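# Four arms sort stickered items into matching-color containers

## Task

Put every item into the container whose color is the same as the color of the sticker on that item.

## Robot and tools

Robots and cameras: four identical i2rt Big YAM arms named arm1, arm2, arm3 and arm4. Each has six revolute joints, a two-finger gripper and a wrist camera (arm1_cam_wrist to arm4_cam_wrist). Four fixed room cameras also watch: cam_room_a1, cam_room_a2, cam_room_b1, cam_room_b2. Hand reach is roughly 1.0 m from the joint1 axis. Loose objects may occasionally get a small nudge from outside.

Frames: one shared scene frame, metres, origin on the floor, +z up. Quaternions are written w, x, y, z. Foot (base_link) poses: arm1 x=-0.644 y=+1.377 z=+0.914 quat_wxyz=(+0.682, +0.007, +0.004, +0.731); arm2 x=-0.655 y=-0.555 z=+0.928 quat_wxyz=(+0.747, +0.002, +0.000, -0.665); arm3 x=+0.651 y=-1.332 z=+0.868 quat_wxyz=(+0.663, -0.004, -0.006, -0.748); arm4 x=+0.648 y=+0.477 z=+0.879 quat_wxyz=(+0.687, +0.001, +0.003, +0.727). Each foot faces its own +x. The reported 'hand' is the point between the finger pads, about 1 cm short of the tips; the fingers extend along the hand's +z and separate along its y. 'hand_target' is where the hand would be at the joint targets currently held. Printed hand positions can be off, more so at long reach.

Joints (absolute targets, radians; tolerance for 'done' in brackets): joint1_rad -2.879..2.879 (±0.045), base yaw, positive counter-clockwise seen from above, 0 = arm unfolds along the foot's +x. joint2_rad 0..3.141 (±0.14), shoulder, 0 = upper arm pointing back and near level, increasing lifts it up then forward. joint3_rad 0..3.019 (±0.09), elbow, 0 = folded, increasing opens. joint4_rad -1.692..1.57 (±0.055), hand pitch, positive tips the fingers up. joint5_rad -1.57..1.57 (±0.03), sideways swing, positive toward the arm's right. joint6_rad -2.094..2.094 (±0.035), roll, positive clockwise viewed from behind the hand. gripper_m 0..0.093 (±0.003), metres between fingertips, an absolute opening.

move: optional keys arm1, arm2, arm3, arm4 and cameras. Each arm key holds one object for that arm alone. Inside it: 'joints' is a map from joint name to absolute target; 'target' is a list of 7 numbers [x, y, z, qw, qx, qy, qz], an absolute hand pose in the scene frame (metres); 'speed' is the top linear speed of that hand path in m/s, 0.002 to 0.5, default 0.25, allowed only with 'target' (turning is capped at twice the number, in rad/s). When 'target' is given, 'joints' may contain only gripper_m. The hand travels straight from its hand_target pose toward the target; every hand path in one call finishes at the same moment, paced by the slowest. Paths take 0.5 to 10 s and a call lasts at most 15 s. Each control step limits the commanded pose to 100 mm and 20 degrees from the measured one, and IK favours position over orientation; expect errors of a centimetre or more, lag, and overshoot near full stretch. Joint moves run at per-joint speeds, so the hand may arc widely. An arm omitted from a call gets nothing new but may still be pushing to its old target. 'cameras' lists image sources (omit, null or ['all'] for all; [] for none). Unknown keys make the call invalid; out-of-range numbers get it refused, and after a refusal or a stop the remaining move, wait and finished_scene calls in that reply are skipped.

wait: seconds (0 to 10) and optional cameras; commands nothing and returns full state. zoom_image: camera plus region [x0, y0, x1, y1] in pixels from the top-left, at most 504 by 504, only for a camera present in the newest images. read_manual: section 'licences' (URDF licence texts). finished_scene: scene = current scene number; irreversible, call it only once the goal holds with arms hands-off.

Reading results: the 'move' line reports per arm 'done' or its worst status. joint_status/hand_status: 'off_target' (stopped short, may still push); 'time_out' (joint not finished; each joint then holds a target near its current spot and keeps pushing, listed under on_its_own; send the reported position to relieve it); 'not_followed', 'joint command not followed', 'pose unreachable' (self/arm-collision or reach check held the command back; it may keep retrying). In on_its_own, 'held at' is a target, not a reading. 'as last shown' marks arms not named in the call, whose status reads 'not commanded'. The 'pictures' line gives image order; frames may trail the state slightly. Joint velocities are rad/s (gripper m/s); 'within noise' means at rest. Torques are N m per arm joint, positive toward larger angles, include gravity, and joints 3 and 4 flip sign beyond ±28.

Gripper: free-air readings run up to about 0.003 wider than the real gap; closed on nothing reads 0.000 to 0.003. When gripping a rigid part the reading is up to about 0.005 under its width (some units read up to 0.002 over). Aim about 0.005 below the contact reading for a full grip (lower for small, round or soft items; soft ones crush more the smaller the target). Open well above the reading to release. Pad force is about 50 to 64 N.

Avoid: dropping items, releasing while moving, knocking anything out of the work area or to the floor, slamming, and hard contact between arms, including one gripper closing on another's fingers; the collision check does not stop fingers, gripper housings or wrist cameras meeting. Arms do not stop on contact and keep pushing. Long loads, stretched poses or unreachable targets heat motors: MOTOR HOT appears at 85 °C; at 100 °C an OVER-TEMPERATURE FAULT drops the arm for 30 to 60 s or more, its keys then read 'limit_stop_at_motor_heat' and need resending. The scene keeps running while you think, holding the last commands.

Each tool is called after "Call:" as name(argument=value, ...), one argument or row to a line, values as JSON.

## Session

Call:
move(
)

Scene clock: 0.00 s.
Joint torques (N m): no reading
Motor temperatures (°C): arm1=[22 24 25 23 21 21 21] | arm2=[24 24 24 22 22 20 23] | arm3=[24 24 23 24 24 23 23] | arm4=[23 21 22 22 25 21 24]
Heat: arm1: hottest joint3_rad 25 °C; arm2: hottest joint1_rad 24 °C; arm3: hottest joint1_rad 24 °C; arm4: hottest joint5_rad 25 °C.
Joint velocities: within noise
arm1.joint_positions: joint1_rad=-0.126 joint2_rad=+0.534 joint3_rad=+1.403 joint4_rad=-1.611 joint5_rad=-0.026 joint6_rad=-0.127 gripper_m=+0.09396
arm1.joint_status: not commanded
arm1.hand: x=-0.6307 y=+1.5344 z=+1.4214 quat_wxyz=(-0.298, +0.671, -0.622, -0.272) (m; scene frame)
arm1.hand_target: x=-0.6306 y=+1.5327 z=+1.4326 quat_wxyz=(-0.308, +0.666, -0.618, -0.280) (m; scene frame)
arm1.hand_status: not commanded
arm2.joint_positions: joint1_rad=-0.045 joint2_rad=+0.390 joint3_rad=+1.428 joint4_rad=-1.186 joint5_rad=+0.166 joint6_rad=-0.774 gripper_m=+0.09396
arm2.joint_status: not commanded
arm2.hand: x=-0.6756 y=-0.6916 z=+1.5578 quat_wxyz=(-0.217, -0.319, -0.688, +0.615) (m; scene frame)
arm2.hand_target: x=-0.6760 y=-0.6854 z=+1.5652 quat_wxyz=(-0.221, -0.317, -0.681, +0.622) (m; scene frame)
arm2.hand_status: not commanded
arm3.joint_positions: joint1_rad=+0.075 joint2_rad=+0.276 joint3_rad=+1.523 joint4_rad=-1.599 joint5_rad=-0.185 joint6_rad=-0.597 gripper_m=+0.09396
arm3.joint_status: not commanded
arm3.hand: x=+0.6803 y=-1.3506 z=+1.4452 quat_wxyz=(-0.326, -0.350, -0.735, +0.481) (m; scene frame)
arm3.hand_target: x=+0.6804 y=-1.3484 z=+1.4507 quat_wxyz=(-0.328, -0.347, -0.731, +0.487) (m; scene frame)
arm3.hand_status: not commanded
arm4.joint_positions: joint1_rad=+0.109 joint2_rad=+0.555 joint3_rad=+1.556 joint4_rad=-1.251 joint5_rad=+0.178 joint6_rad=-0.775 gripper_m=+0.09396
arm4.joint_status: not commanded
arm4.hand: x=+0.6522 y=+0.6599 z=+1.5276 quat_wxyz=(-0.572, +0.731, -0.297, -0.221) (m; scene frame)
arm4.hand_target: x=+0.6531 y=+0.6547 z=+1.5360 quat_wxyz=(-0.580, +0.725, -0.296, -0.226) (m; scene frame)
arm4.hand_status: not commanded
pictures: arm1_cam_wrist, arm2_cam_wrist, arm3_cam_wrist, arm4_cam_wrist, cam_room_a1, cam_room_a2, cam_room_b1, cam_room_b2
Images, in order (width x height): arm1_cam_wrist 672x504, arm2_cam_wrist 672x504, arm3_cam_wrist 672x504, arm4_cam_wrist 672x504, cam_room_a1 672x504, cam_room_a2 672x504, cam_room_b1 672x504, cam_room_b2 672x504.

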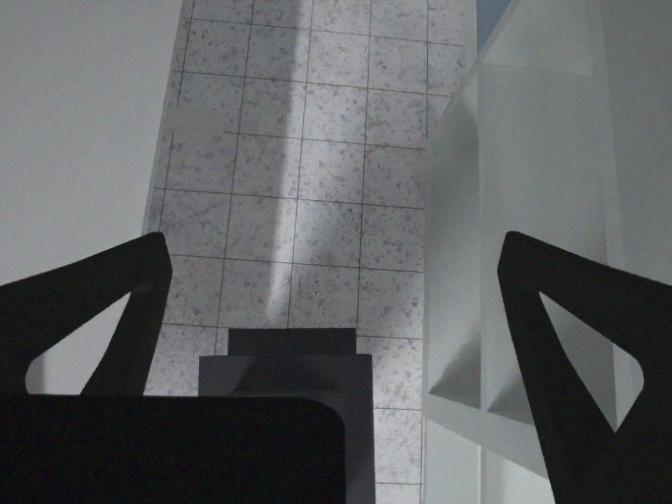

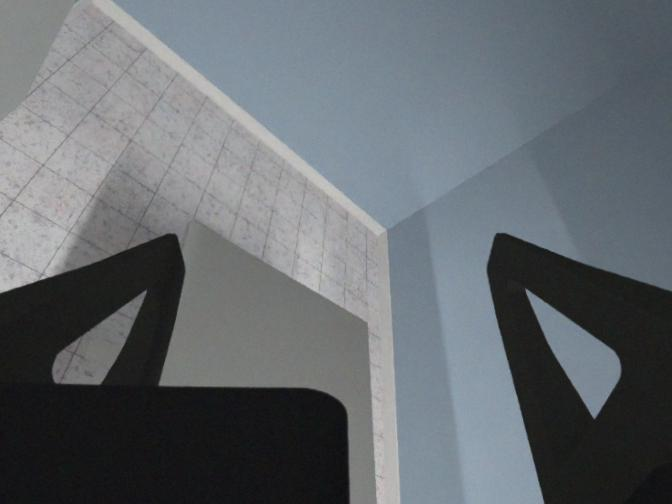

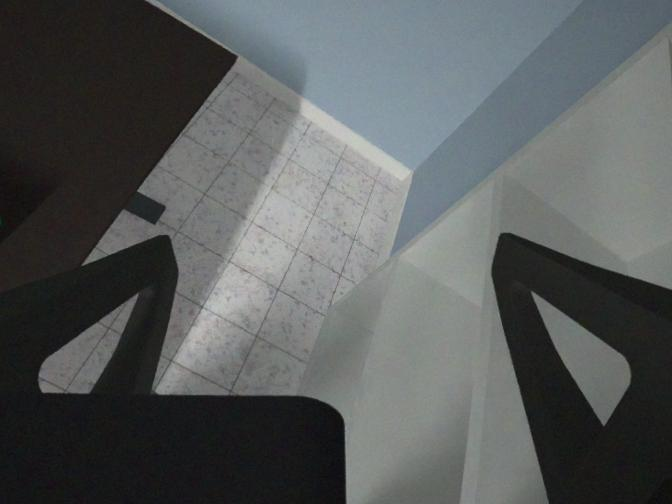

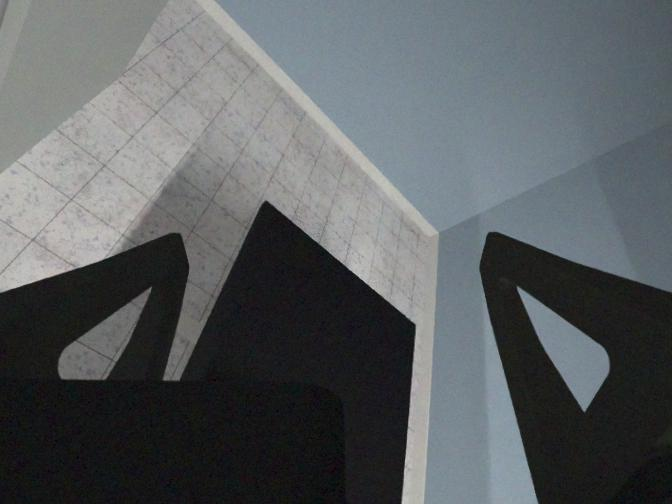

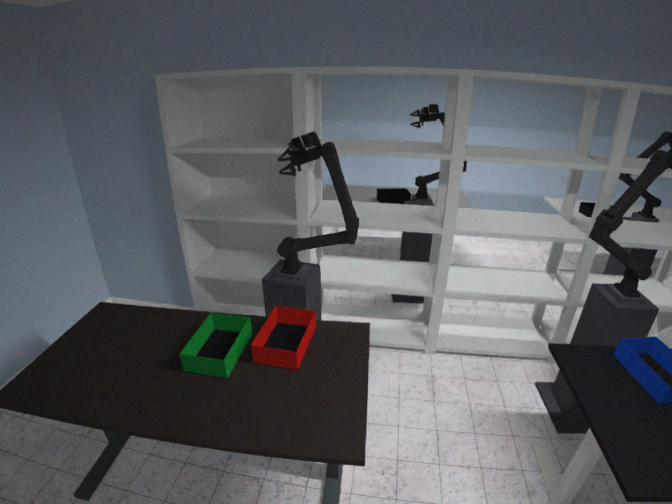

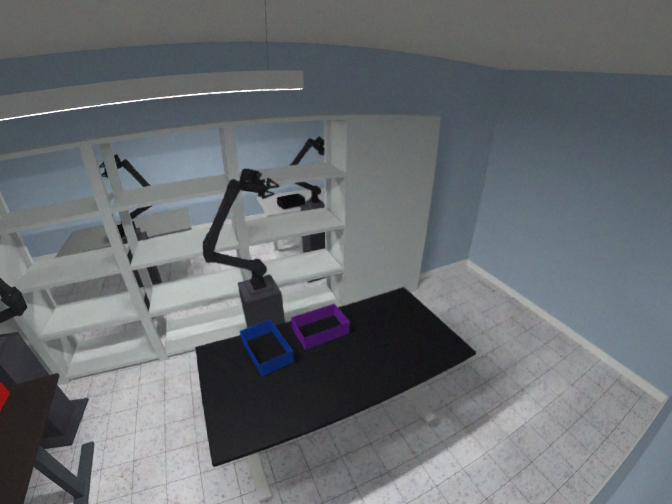

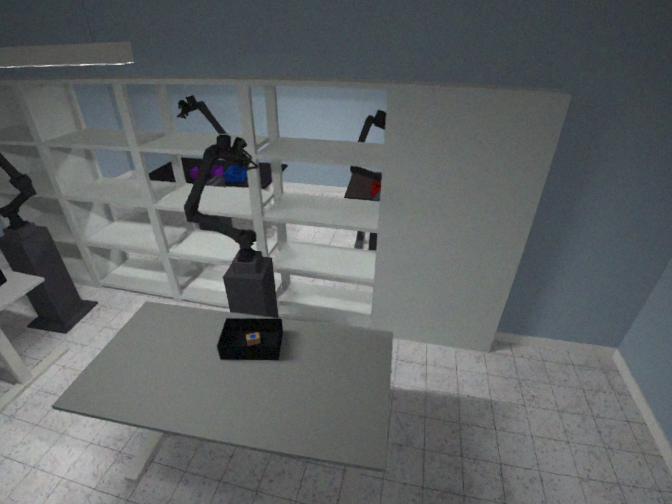

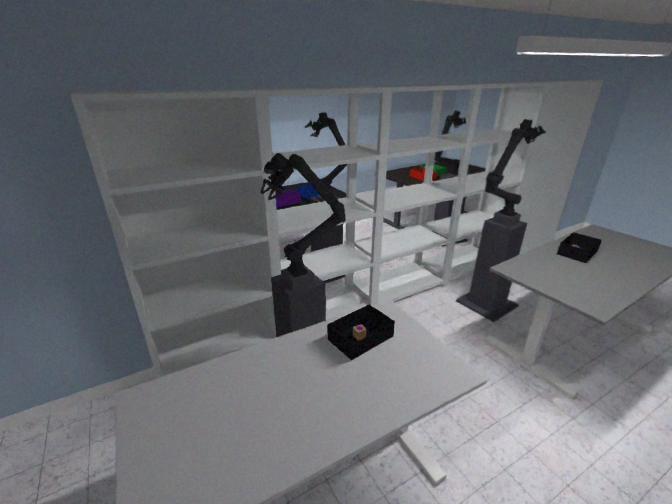

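Call:
zoom_image(
  camera="cam_room_b1",
  region=[180, 290, 320, 390],
)

Call:
zoom_image(
  camera="cam_room_b2",
  region=[300, 290, 420, 380],
)

Call:
zoom_image(
  camera="cam_room_b2",
  region=[120, 60, 620, 420],
)

Call:
zoom_image(
  camera="cam_room_a2",
  region=[0, 80, 504, 480],
)

Call:
zoom_image(
  camera="cam_room_a1",
  region=[150, 60, 650, 420],
)

Call:
zoom_image(
  camera="cam_room_b1",
  region=[0, 60, 500, 460],
)

Scaled by 3.600.

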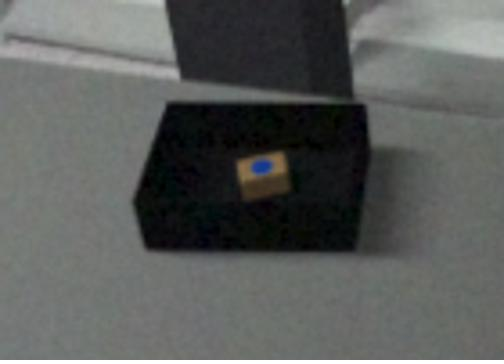

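Scaled by 4.200.

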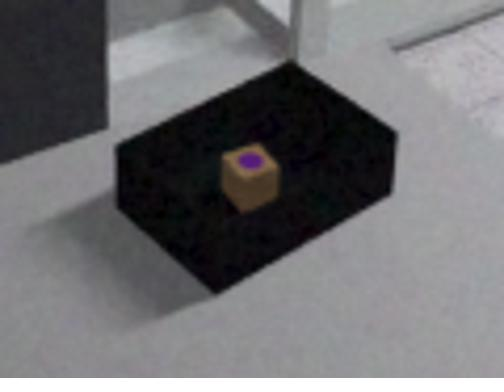

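Scaled by 1.008.

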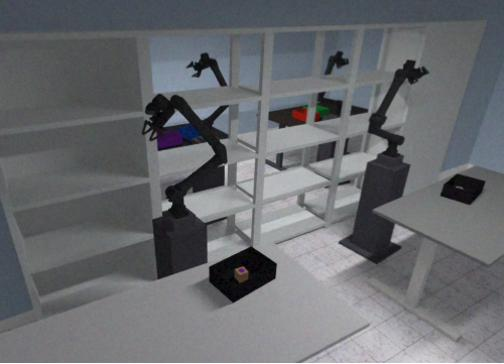

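Scaled by 1.000.

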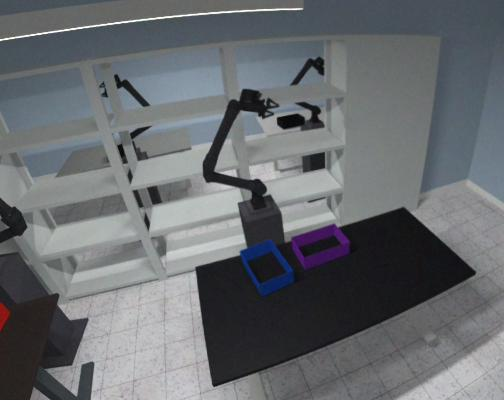

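Scaled by 1.008.

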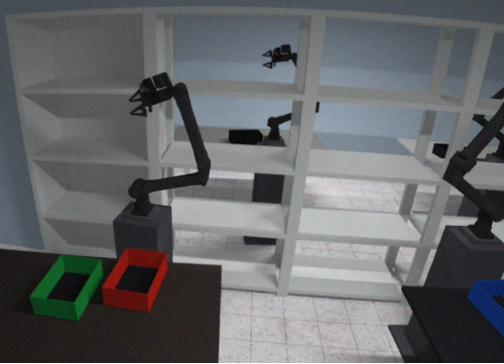

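Scaled by 1.008.

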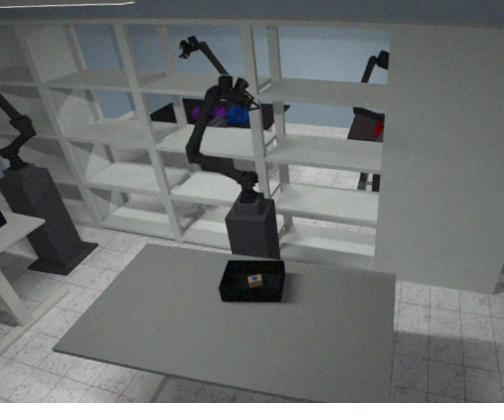

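Call:
move(
  arm1={"joints":{"joint1_rad":-1.57,"joint4_rad":-1.1,"joint5_rad":0,"joint6_rad":0}},
  arm2={"joints":{"joint1_rad":1.57,"joint4_rad":-1.3,"joint5_rad":0,"joint6_rad":0}},
  arm3={"joints":{"joint1_rad":-1.57,"joint4_rad":-1.5,"joint5_rad":0,"joint6_rad":0}},
  arm4={"joints":{"joint1_rad":1.57,"joint4_rad":-1.3,"joint5_rad":0,"joint6_rad":0}},
)

Scene clock: 29.77 s.
Joint torques (N m): arm1=[-2.61 4.95 10.77 2.59 0.02 0.09] | arm2=[1.08 5.07 8.8 2.03 -0.08 0.21] | arm3=[0.44 9.58 5.55 2.52 0.04 0.01] | arm4=[1.26 4.72 7.15 1.03 0.05 0.18]
Motor temperatures (°C): arm1=[22 24 28 24 21 21 21] | arm2=[24 25 26 22 22 20 23] | arm3=[24 25 24 24 24 23 23] | arm4=[23 22 25 22 25 21 24]
Heat: arm1: hottest joint3_rad 28 °C; arm2: hottest joint3_rad 26 °C; arm3: hottest joint2_rad 25 °C; arm4: hottest joint3_rad 25 °C.
move: arm1 done; arm2 done; arm3 done; arm4 done
Joint velocities: within noise
arm1.joint_positions: joint1_rad=-1.563 joint2_rad=+0.534 joint3_rad=+1.403 joint4_rad=-1.123 joint5_rad=+0.000 joint6_rad=-0.007 gripper_m=+0.09398
arm1.joint_status: all done
arm1.hand: x=-0.4194 y=+1.3918 z=+1.5219 quat_wxyz=(-0.605, +0.032, -0.795, -0.023) (m; scene frame)
arm1.hand_target: x=-0.4228 y=+1.3899 z=+1.5390 quat_wxyz=(-0.623, +0.026, -0.781, -0.023) (m; scene frame)
arm1.hand_status: not commanded
arm2.joint_positions: joint1_rad=+1.565 joint2_rad=+0.390 joint3_rad=+1.428 joint4_rad=-1.285 joint5_rad=+0.002 joint6_rad=-0.014 gripper_m=+0.09398
arm2.joint_status: all done
arm2.hand: x=-0.5269 y=-0.5435 z=+1.5343 quat_wxyz=(-0.614, +0.048, -0.787, -0.030) (m; scene frame)
arm2.hand_target: x=-0.5337 y=-0.5434 z=+1.5376 quat_wxyz=(-0.616, +0.045, -0.786, -0.037) (m; scene frame)
arm2.hand_status: not commanded
arm3.joint_positions: joint1_rad=-1.561 joint2_rad=+0.276 joint3_rad=+1.523 joint4_rad=-1.518 joint5_rad=-0.001 joint6_rad=-0.008 gripper_m=+0.09399
arm3.joint_status: all done
arm3.hand: x=+0.6161 y=-1.3193 z=+1.4625 quat_wxyz=(+0.030, -0.796, +0.045, +0.603) (m; scene frame)
arm3.hand_target: x=+0.6179 y=-1.3190 z=+1.4710 quat_wxyz=(+0.031, -0.787, +0.051, +0.614) (m; scene frame)
arm3.hand_status: not commanded
arm4.joint_positions: joint1_rad=+1.565 joint2_rad=+0.555 joint3_rad=+1.556 joint4_rad=-1.288 joint5_rad=+0.001 joint6_rad=-0.014 gripper_m=+0.09398
arm4.joint_status: all done
arm4.hand: x=+0.4733 y=+0.4711 z=+1.5196 quat_wxyz=(+0.012, +0.799, +0.025, -0.600) (m; scene frame)
arm4.hand_target: x=+0.4794 y=+0.4704 z=+1.5244 quat_wxyz=(+0.018, +0.797, +0.021, -0.603) (m; scene frame)
arm4.hand_status: not commanded
pictures: arm1_cam_wrist, arm2_cam_wrist, arm3_cam_wrist, arm4_cam_wrist, cam_room_a1, cam_room_a2, cam_room_b1, cam_room_b2
Images, in order (width x height): arm1_cam_wrist 672x504, arm2_cam_wrist 672x504, arm3_cam_wrist 672x504, arm4_cam_wrist 672x504, cam_room_a1 672x504, cam_room_a2 672x504, cam_room_b1 672x504, cam_room_b2 672x504.

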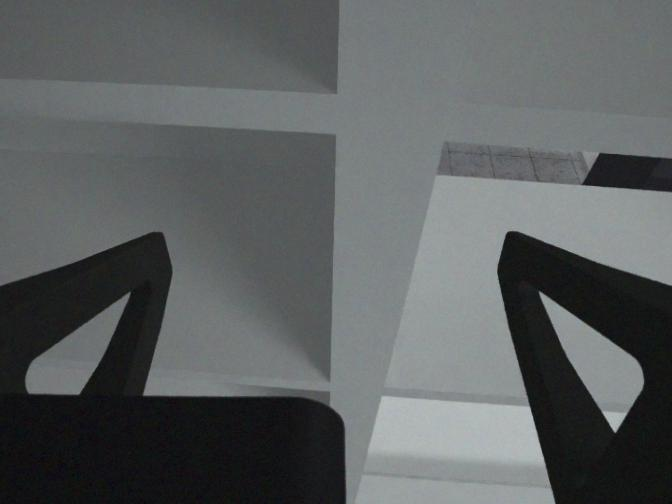

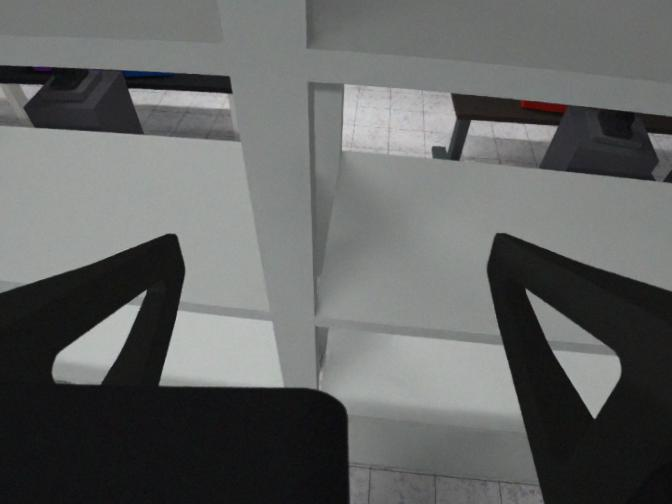

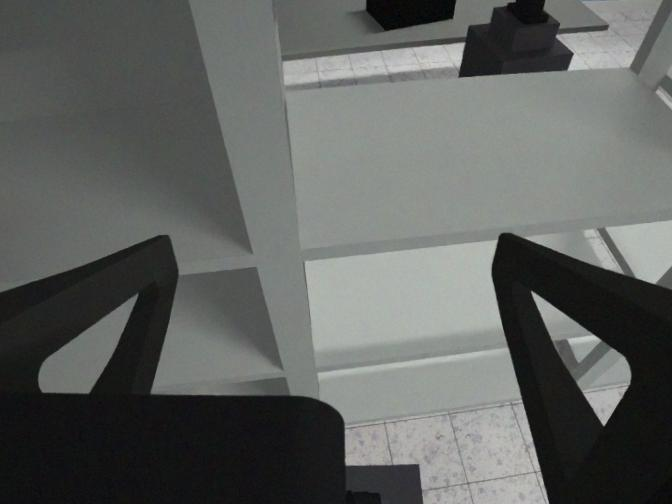

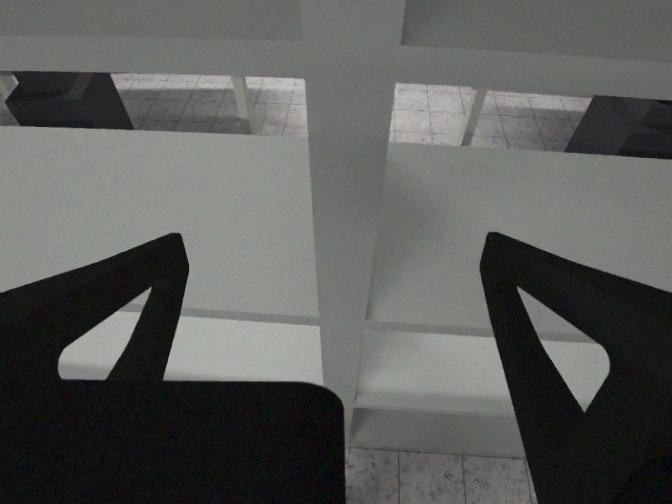

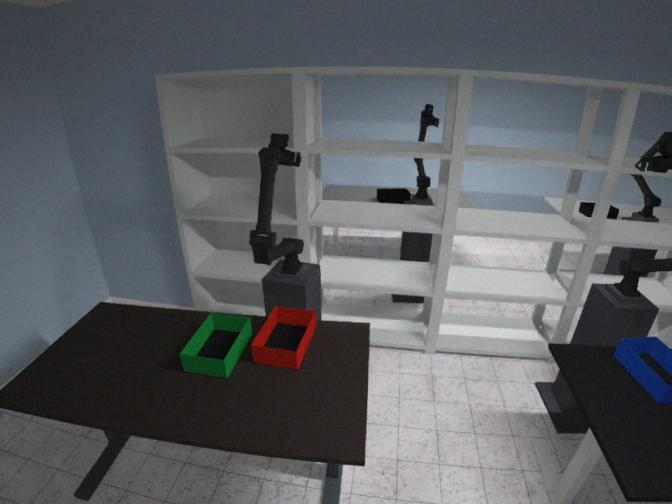

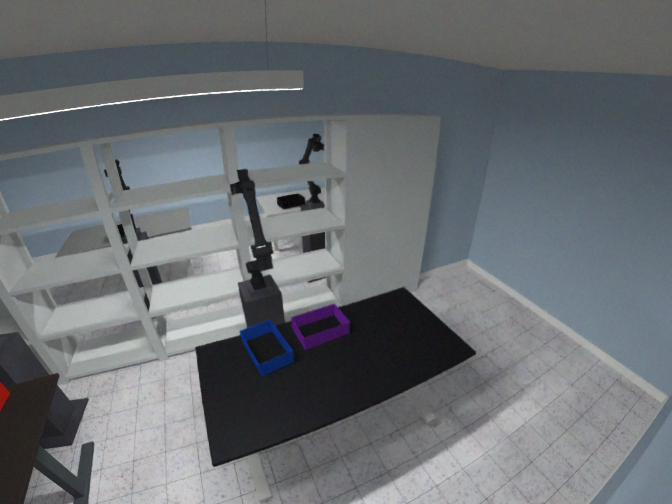

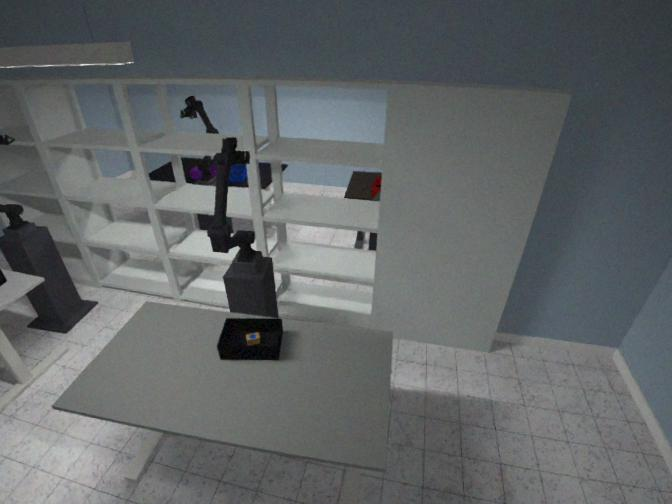

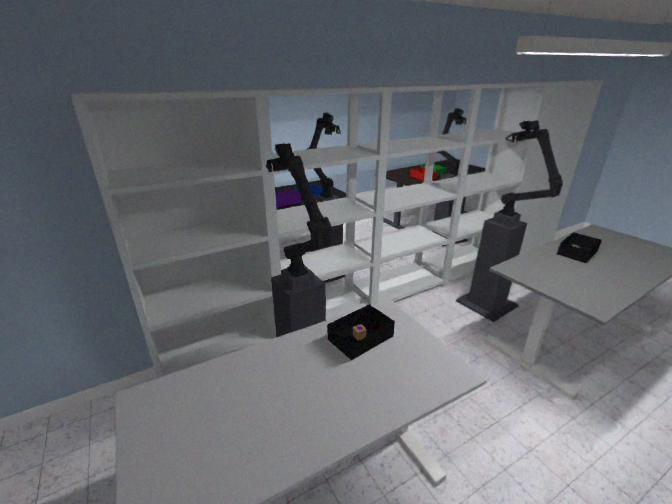

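Call:
move(
  arm1={"joints":{"joint1_rad":1.57,"joint2_rad":1.3,"joint3_rad":1.3,"joint4_rad":-0.9}},
  arm2={"joints":{"joint1_rad":-1.57,"joint2_rad":1.3,"joint3_rad":1.3,"joint4_rad":-0.9}},
  arm3={"joints":{"joint1_rad":1.57,"joint2_rad":1.3,"joint3_rad":1.3,"joint4_rad":-0.9}},
  arm4={"joints":{"joint1_rad":-1.57,"joint2_rad":1.3,"joint3_rad":1.3,"joint4_rad":-0.9}},
)

Scene clock: 57.70 s.
Joint torques (N m): arm1=[-2.14 -10.17 13.38 1.5 0.06 0.06] | arm2=[1.38 -14.21 12.03 2.04 -0.12 0.19] | arm3=[1.14 -13.63 9.94 1.2 0.12 0] | arm4=[0.97 -13.86 10.59 1.07 0.05 0.15]
Motor temperatures (°C): arm1=[22 24 29 24 21 21 21] | arm2=[24 25 27 22 22 20 23] | arm3=[24 25 24 24 24 23 23] | arm4=[23 22 27 22 25 21 24]
Heat: arm1: hottest joint3_rad 29 °C; arm2: hottest joint3_rad 27 °C; arm3: hottest joint2_rad 25 °C; arm4: hottest joint3_rad 27 °C.
move: arm1 done; arm2 done; arm3 done; arm4 done
Joint velocities: within noise
arm1.joint_positions: joint1_rad=+1.574 joint2_rad=+1.322 joint3_rad=+1.279 joint4_rad=-0.903 joint5_rad=-0.002 joint6_rad=-0.004 gripper_m=+0.09402
arm1.joint_status: all done
arm1.hand: x=-1.1576 y=+1.3396 z=+1.2205 quat_wxyz=(+0.010, +0.948, +0.037, -0.315) (m; scene frame)
arm1.hand_target: x=-1.1583 y=+1.3417 z=+1.2428 quat_wxyz=(+0.010, +0.941, +0.033, -0.336) (m; scene frame)
arm1.hand_status: not commanded
arm2.joint_positions: joint1_rad=-1.577 joint2_rad=+1.313 joint3_rad=+1.302 joint4_rad=-0.901 joint5_rad=+0.002 joint6_rad=-0.012 gripper_m=+0.09403
arm2.joint_status: all done
arm2.hand: x=-1.1759 y=-0.6131 z=+1.2424 quat_wxyz=(-0.013, -0.945, -0.058, +0.322) (m; scene frame)
arm2.hand_target: x=-1.1729 y=-0.6169 z=+1.2478 quat_wxyz=(-0.018, -0.943, -0.056, +0.327) (m; scene frame)
arm2.hand_status: not commanded
arm3.joint_positions: joint1_rad=+1.569 joint2_rad=+1.316 joint3_rad=+1.294 joint4_rad=-0.900 joint5_rad=-0.003 joint6_rad=-0.004 gripper_m=+0.09402
arm3.joint_status: all done
arm3.hand: x=+1.1693 y=-1.3911 z=+1.1790 quat_wxyz=(-0.319, -0.053, -0.946, +0.025) (m; scene frame)
arm3.hand_target: x=+1.1675 y=-1.3908 z=+1.1900 quat_wxyz=(-0.330, -0.055, -0.942, +0.026) (m; scene frame)
arm3.hand_status: not commanded
arm4.joint_positions: joint1_rad=-1.576 joint2_rad=+1.315 joint3_rad=+1.284 joint4_rad=-0.902 joint5_rad=+0.001 joint6_rad=-0.011 gripper_m=+0.09403
arm4.joint_status: all done
arm4.hand: x=+1.1685 y=+0.5044 z=+1.1813 quat_wxyz=(-0.311, +0.030, -0.950, -0.004) (m; scene frame)
arm4.hand_target: x=+1.1693 y=+0.5077 z=+1.1976 quat_wxyz=(-0.327, +0.028, -0.945, -0.008) (m; scene frame)
arm4.hand_status: not commanded
pictures: arm1_cam_wrist, arm2_cam_wrist, arm3_cam_wrist, arm4_cam_wrist, cam_room_a1, cam_room_a2, cam_room_b1, cam_room_b2
Images, in order (width x height): arm1_cam_wrist 672x504, arm2_cam_wrist 672x504, arm3_cam_wrist 672x504, arm4_cam_wrist 672x504, cam_room_a1 672x504, cam_room_a2 672x504, cam_room_b1 672x504, cam_room_b2 672x504.

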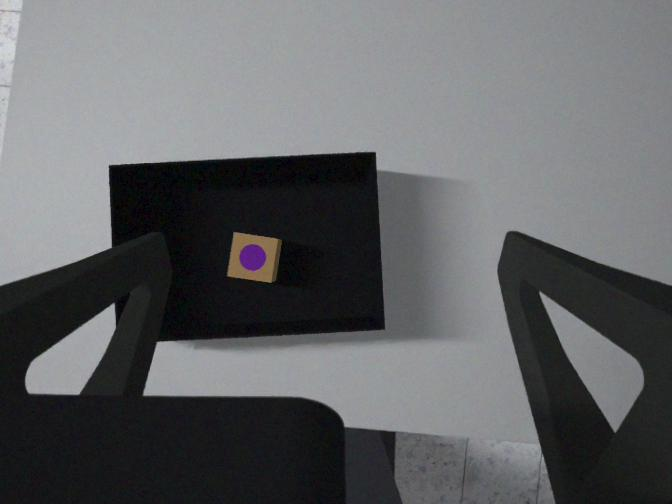

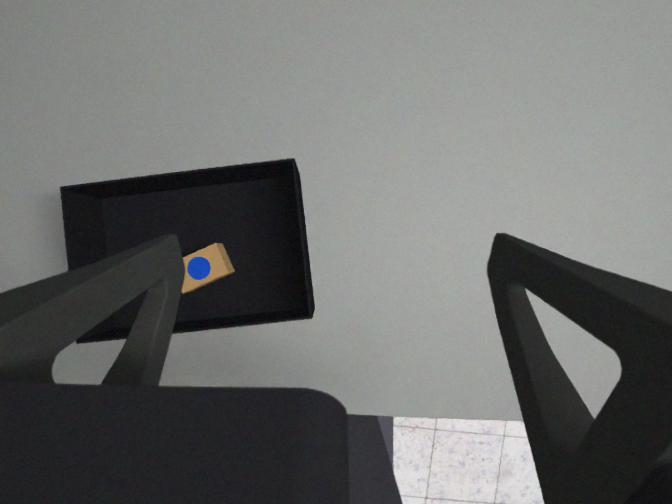

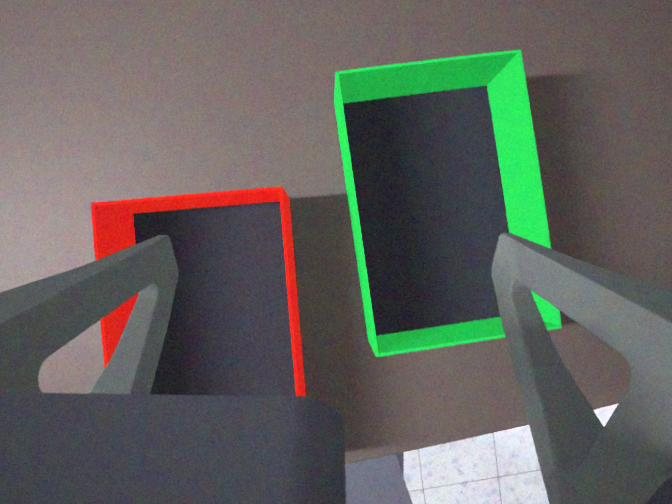

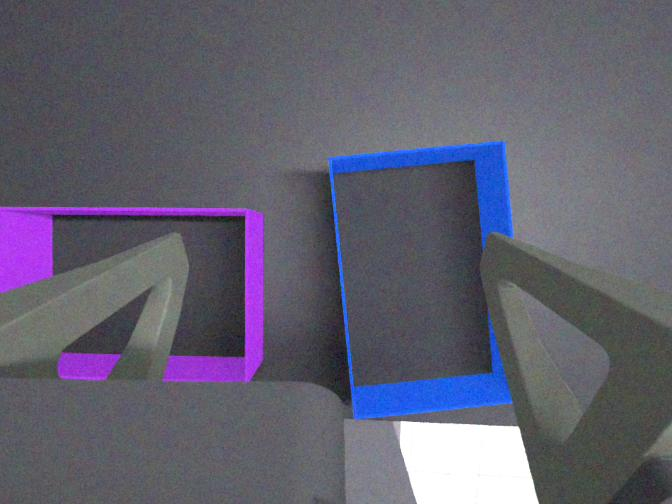

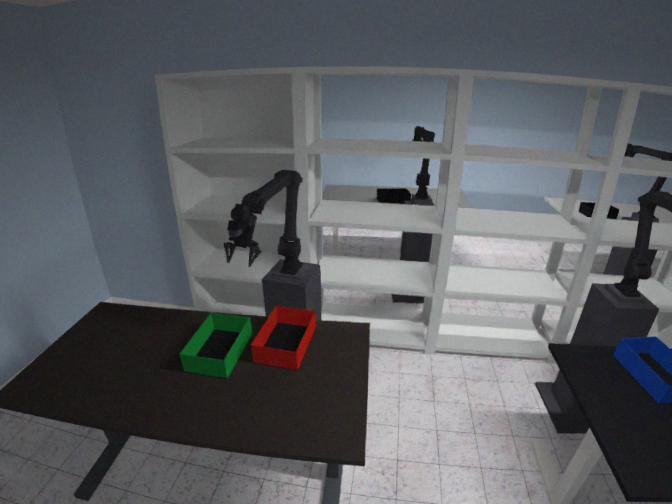

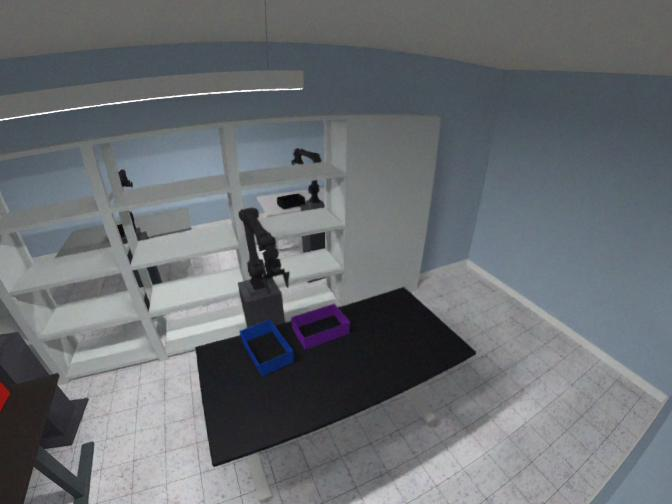

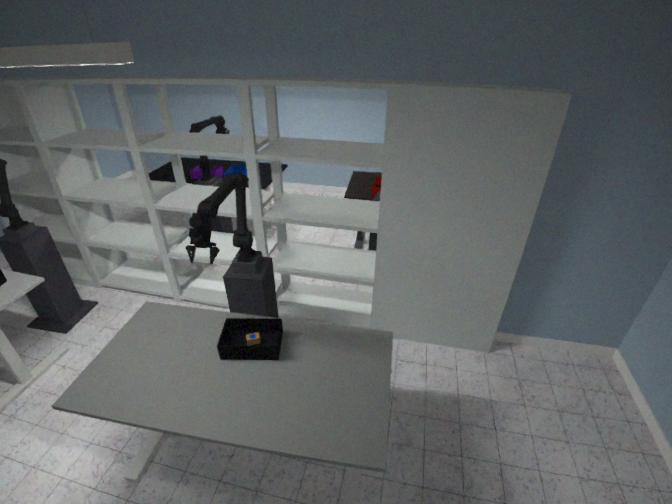

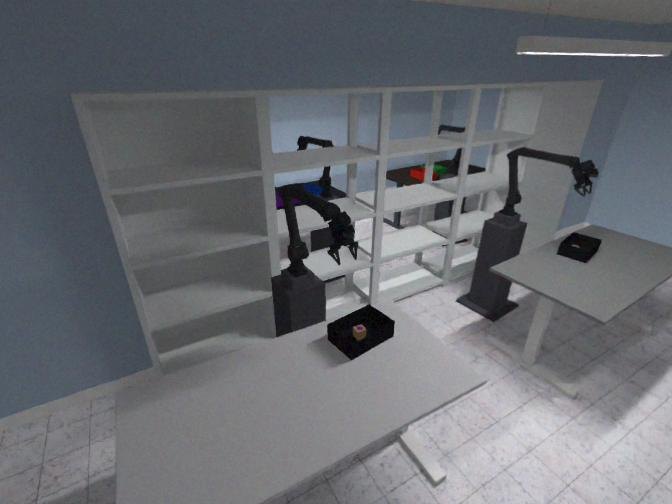

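Call:
move(
  arm1={"target":[-1.16,1.24,1.22,0,0.948,0,-0.318]},
  arm2={"target":[-1.176,-0.713,1.242,0,0.945,0,-0.322]},
  cameras=["arm1_cam_wrist","arm2_cam_wrist"],
)

Call:
move(
  arm1={"target":[-1.16,1.24,1.07,0,0.948,0,-0.318]},
  arm2={"target":[-1.176,-0.713,1.09,0,0.945,0,-0.322]},
  cameras=["arm1_cam_wrist","arm2_cam_wrist"],
)

Scene clock: 68.87 s.
Joint torques (N m): arm1=[-2.26 -8.94 16.06 0.84 0.26 0.15] | arm2=[0.09 -12.4 17.42 1.32 0.31 0.22] | arm3=[1.2 -13.39 9.91 1.2 0.13 0] | arm4=[1.55 -13.63 10.51 0.99 0.09 0.15]
Motor temperatures (°C): arm1=[22 25 30 24 21 21 21] | arm2=[24 25 29 22 22 20 23] | arm3=[24 25 25 24 24 23 23] | arm4=[23 22 27 22 25 21 24]
Heat: arm1: hottest joint3_rad 30 °C; arm2: hottest joint3_rad 29 °C; arm3: hottest joint2_rad 25 °C; arm4: hottest joint3_rad 27 °C.
move: arm1 off_target; arm2 off_target
Joint velocities: within noise
arm1.joint_positions: joint1_rad=+1.826 joint2_rad=+1.377 joint3_rad=+1.279 joint4_rad=-0.905 joint5_rad=+0.180 joint6_rad=+0.250 gripper_m=+0.09402
arm1.joint_status: not commanded
arm1.hand: x=-1.1485 y=+1.2384 z=+1.1948 quat_wxyz=(-0.005, +0.954, +0.011, -0.300) (m; scene frame)
arm1.hand_target: x=-1.1589 y=+1.2404 z=+1.2198 quat_wxyz=(+0.000, +0.948, +0.000, -0.318) (m; scene frame)
arm1.hand_status: off_target (0.028 m and 2.6 deg from the pose sent, 0.100 m and 4.4 deg at the start)
arm2.joint_positions: joint1_rad=-1.318 joint2_rad=+1.363 joint3_rad=+1.305 joint4_rad=-0.916 joint5_rad=+0.212 joint6_rad=+0.277 gripper_m=+0.09403
arm2.joint_status: not commanded
arm2.hand: x=-1.1606 y=-0.7127 z=+1.2189 quat_wxyz=(+0.005, -0.951, -0.014, +0.308) (m; scene frame)
arm2.hand_target: x=-1.1747 y=-0.7126 z=+1.2420 quat_wxyz=(+0.000, -0.946, +0.000, +0.323) (m; scene frame)
arm2.hand_status: off_target (0.028 m and 2.4 deg from the pose sent, 0.100 m and 6.8 deg at the start)
arm3, arm4: as last shown
pictures: arm1_cam_wrist, arm2_cam_wrist
Images, in order (width x height): arm1_cam_wrist 672x504, arm2_cam_wrist 672x504.

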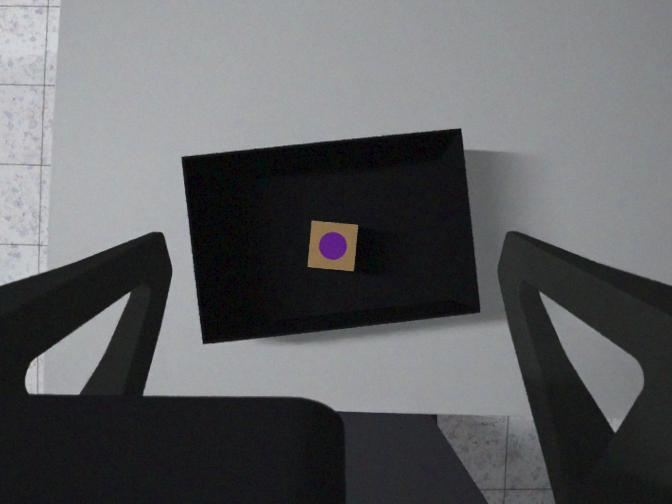

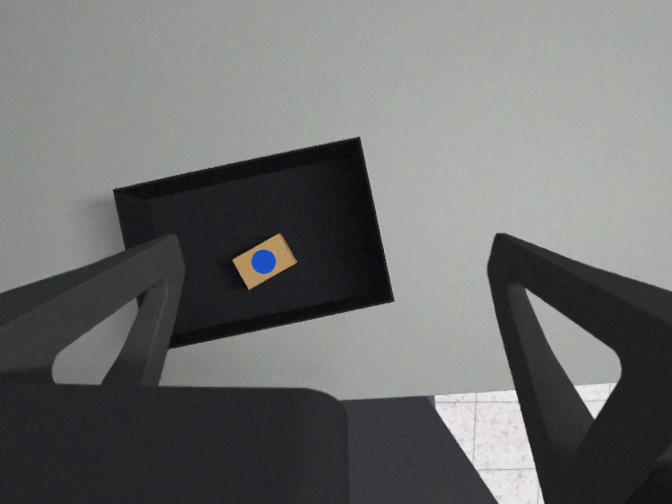

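Scene clock: 70.17 s.
Joint torques (N m): arm1=[-3.14 -9.58 11.44 1.88 0.19 0.12] | arm2=[0.15 -13.51 10.84 2.66 0.29 0.2] | arm3=[1.2 -13.63 9.92 1.2 0.14 -0.01] | arm4=[0.85 -13.51 10.44 1.06 0.08 0.15]
Motor temperatures (°C): arm1=[22 25 30 24 21 21 21] | arm2=[24 25 29 22 22 20 23] | arm3=[24 25 25 24 24 23 23] | arm4=[23 22 27 22 24 21 24]
Heat: arm1: hottest joint3_rad 30 °C; arm2: hottest joint3_rad 29 °C; arm3: hottest joint2_rad 25 °C; arm4: hottest joint3_rad 27 °C.
move: arm1 off_target; arm2 done
Joint velocities: within noise
arm1.joint_positions: joint1_rad=+1.826 joint2_rad=+1.477 joint3_rad=+1.012 joint4_rad=-0.532 joint5_rad=+0.182 joint6_rad=+0.253 gripper_m=+0.09402
arm1.joint_status: not commanded
arm1.hand: x=-1.1513 y=+1.2388 z=+1.0601 quat_wxyz=(-0.004, +0.953, +0.009, -0.302) (m; scene frame)
arm1.hand_target: x=-1.1597 y=+1.2402 z=+1.0701 quat_wxyz=(+0.000, +0.948, +0.000, -0.318) (m; scene frame)
arm1.hand_status: off_target (0.013 m and 2.2 deg from the pose sent, 0.125 m and 2.5 deg at the start)
arm2.joint_positions: joint1_rad=-1.318 joint2_rad=+1.458 joint3_rad=+1.057 joint4_rad=-0.544 joint5_rad=+0.213 joint6_rad=+0.279 gripper_m=+0.09403
arm2.joint_status: not commanded
arm2.hand: x=-1.1724 y=-0.7167 z=+1.0957 quat_wxyz=(+0.000, -0.947, -0.011, +0.321) (m; scene frame)
arm2.hand_target: x=-1.1758 y=-0.7130 z=+1.0901 quat_wxyz=(+0.000, -0.947, +0.000, +0.323) (m; scene frame)
arm2.hand_status: done (0.008 m and 1.2 deg from the pose sent, 0.130 m and 2.4 deg at the start)
arm3, arm4: as last shown
pictures: arm1_cam_wrist, arm2_cam_wrist
Images, in order (width x height): arm1_cam_wrist 672x504, arm2_cam_wrist 672x504.

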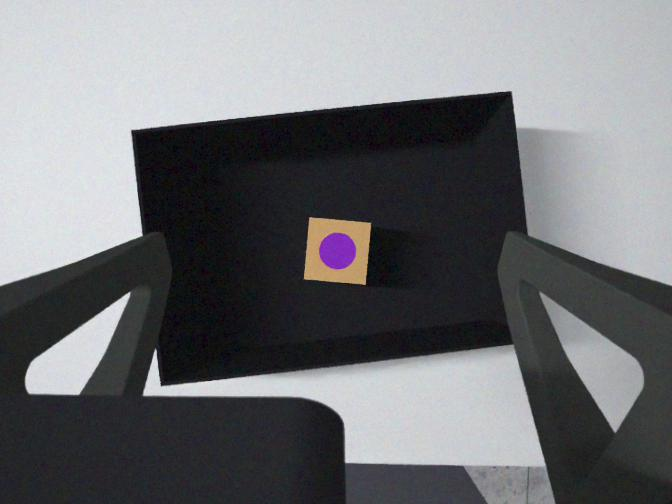

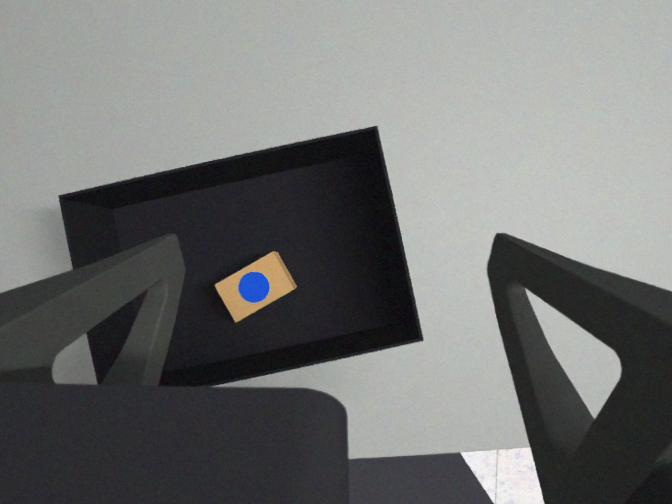

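Call:
move(
  arm1={"target":[-1.147,1.241,0.88,0.0094,-0.975,0.0426,0.216]},
  arm2={"target":[-1.126,-0.806,0.88,-0.0564,-0.942,-0.255,0.208]},
  cameras=["arm1_cam_wrist","arm2_cam_wrist"],
)

Scene clock: 122.07 s.
Joint torques (N m): arm1=[-2.08 -11.99 7.6 1.76 0.11 0.13] | arm2=[1.14 -15.74 7.97 2.29 -0.14 -0.08] | arm3=[1.14 -13.63 9.95 1.2 0.13 0.01] | arm4=[0.73 -13.86 10.47 0.98 0.07 0.17]
Motor temperatures (°C): arm1=[22 25 31 24 21 21 21] | arm2=[24 25 30 23 22 20 23] | arm3=[24 25 27 24 24 23 23] | arm4=[23 23 31 22 24 21 24]
Heat: arm1: hottest joint3_rad 31 °C; arm2: hottest joint3_rad 30 °C; arm3: hottest joint3_rad 27 °C; arm4: hottest joint3_rad 31 °C.
move: arm1 done; arm2 done
Joint velocities: within noise
arm1.joint_positions: joint1_rad=+1.826 joint2_rad=+1.830 joint3_rad=+0.945 joint4_rad=-0.316 joint5_rad=+0.162 joint6_rad=+0.366 gripper_m=+0.09402
arm1.joint_status: not commanded
arm1.hand: x=-1.1411 y=+1.2401 z=+0.8777 quat_wxyz=(-0.014, +0.978, -0.035, -0.207) (m; scene frame)
arm1.hand_target: x=-1.1469 y=+1.2411 z=+0.8800 quat_wxyz=(-0.010, +0.975, -0.043, -0.216) (m; scene frame)
arm1.hand_status: done (0.006 m and 1.4 deg from the pose sent, 0.180 m and 11.8 deg at the start)
arm2.joint_positions: joint1_rad=-1.209 joint2_rad=+1.834 joint3_rad=+0.951 joint4_rad=-0.250 joint5_rad=-0.019 joint6_rad=-0.026 gripper_m=+0.09403
arm2.joint_status: not commanded
arm2.hand: x=-1.1264 y=-0.8030 z=+0.8872 quat_wxyz=(-0.056, -0.945, -0.246, +0.208) (m; scene frame)
arm2.hand_target: x=-1.1259 y=-0.8059 z=+0.8802 quat_wxyz=(-0.056, -0.943, -0.255, +0.208) (m; scene frame)
arm2.hand_status: done (0.008 m and 1.1 deg from the pose sent, 0.238 m and 31.6 deg at the start)
arm3, arm4: as last shown
pictures: arm1_cam_wrist, arm2_cam_wrist
Images, in order (width x height): arm1_cam_wrist 672x504, arm2_cam_wrist 672x504.

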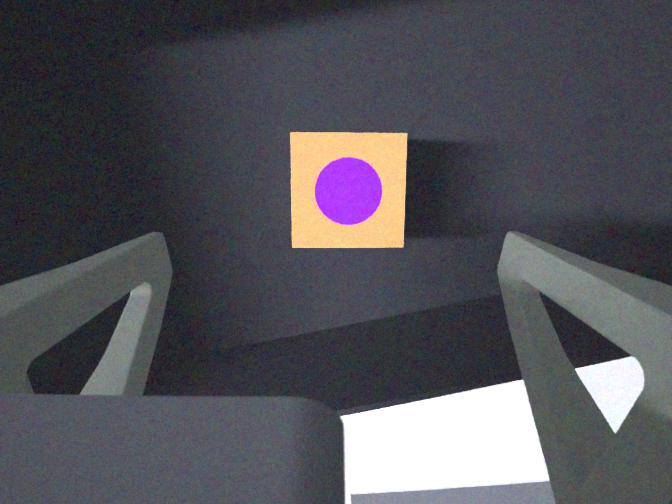

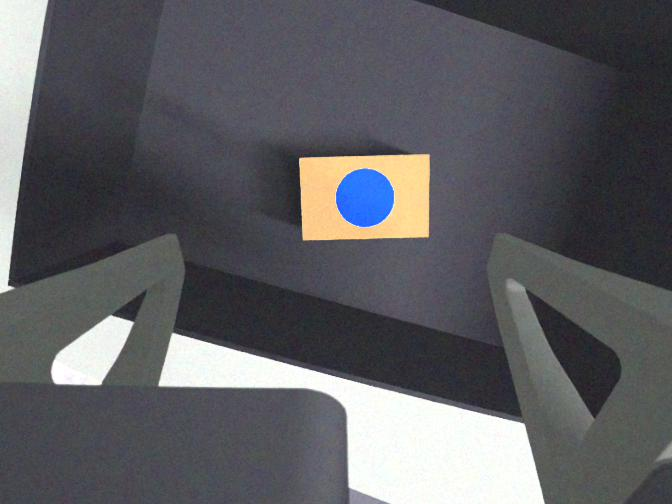

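Call:
move(
  arm1={"target":[-1.155,1.247,0.80,0.0094,-0.975,0.0426,0.216]},
  arm2={"target":[-1.136,-0.793,0.80,-0.0564,-0.942,-0.255,0.208]},
  cameras=["arm1_cam_wrist","arm2_cam_wrist"],
)

Scene clock: 137.53 s.
Joint torques (N m): arm1=[-2.61 -14.39 6.12 1.72 0.08 -0.07] | arm2=[0.32 -17.44 6.78 2.25 -0.2 -0.08] | arm3=[1.14 -13.63 9.96 1.16 0.13 -0.01] | arm4=[0.97 -13.39 10.55 1.02 0.02 0.12]
Motor temperatures (°C): arm1=[22 26 31 24 21 21 21] | arm2=[24 25 29 23 22 20 23] | arm3=[24 25 28 24 24 23 23] | arm4=[23 23 31 22 24 21 24]
Heat: arm1: hottest joint3_rad 31 °C; arm2: hottest joint3_rad 29 °C; arm3: hottest joint3_rad 28 °C; arm4: hottest joint3_rad 31 °C.
move: arm1 off_target; arm2 done
Joint velocities: within noise
arm1.joint_positions: joint1_rad=+1.813 joint2_rad=+2.040 joint3_rad=+0.945 joint4_rad=-0.119 joint5_rad=+0.156 joint6_rad=+0.366 gripper_m=+0.09402
arm1.joint_status: not commanded
arm1.hand: x=-1.1431 y=+1.2461 z=+0.7910 quat_wxyz=(-0.015, +0.979, -0.041, -0.200) (m; scene frame)
arm1.hand_target: x=-1.1548 y=+1.2472 z=+0.8002 quat_wxyz=(-0.010, +0.975, -0.043, -0.216) (m; scene frame)
arm1.hand_status: off_target (0.015 m and 2.0 deg from the pose sent, 0.079 m and 1.4 deg at the start)
arm2.joint_positions: joint1_rad=-1.233 joint2_rad=+2.038 joint3_rad=+0.951 joint4_rad=-0.060 joint5_rad=-0.032 joint6_rad=-0.057 gripper_m=+0.09403
arm2.joint_status: not commanded
arm2.hand: x=-1.1304 y=-0.7929 z=+0.8021 quat_wxyz=(-0.056, -0.945, -0.251, +0.202) (m; scene frame)
arm2.hand_target: x=-1.1358 y=-0.7930 z=+0.8000 quat_wxyz=(-0.056, -0.943, -0.255, +0.208) (m; scene frame)
arm2.hand_status: done (0.006 m and 0.9 deg from the pose sent, 0.088 m and 1.1 deg at the start)
arm3, arm4: as last shown
pictures: arm1_cam_wrist, arm2_cam_wrist
Images, in order (width x height): arm1_cam_wrist 672x504, arm2_cam_wrist 672x504.

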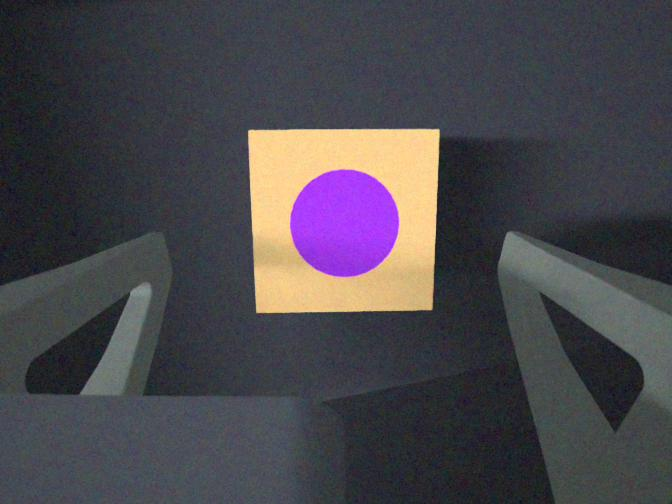

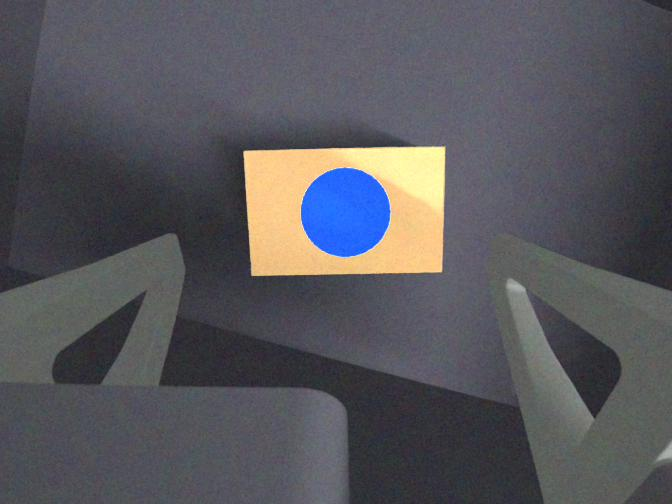

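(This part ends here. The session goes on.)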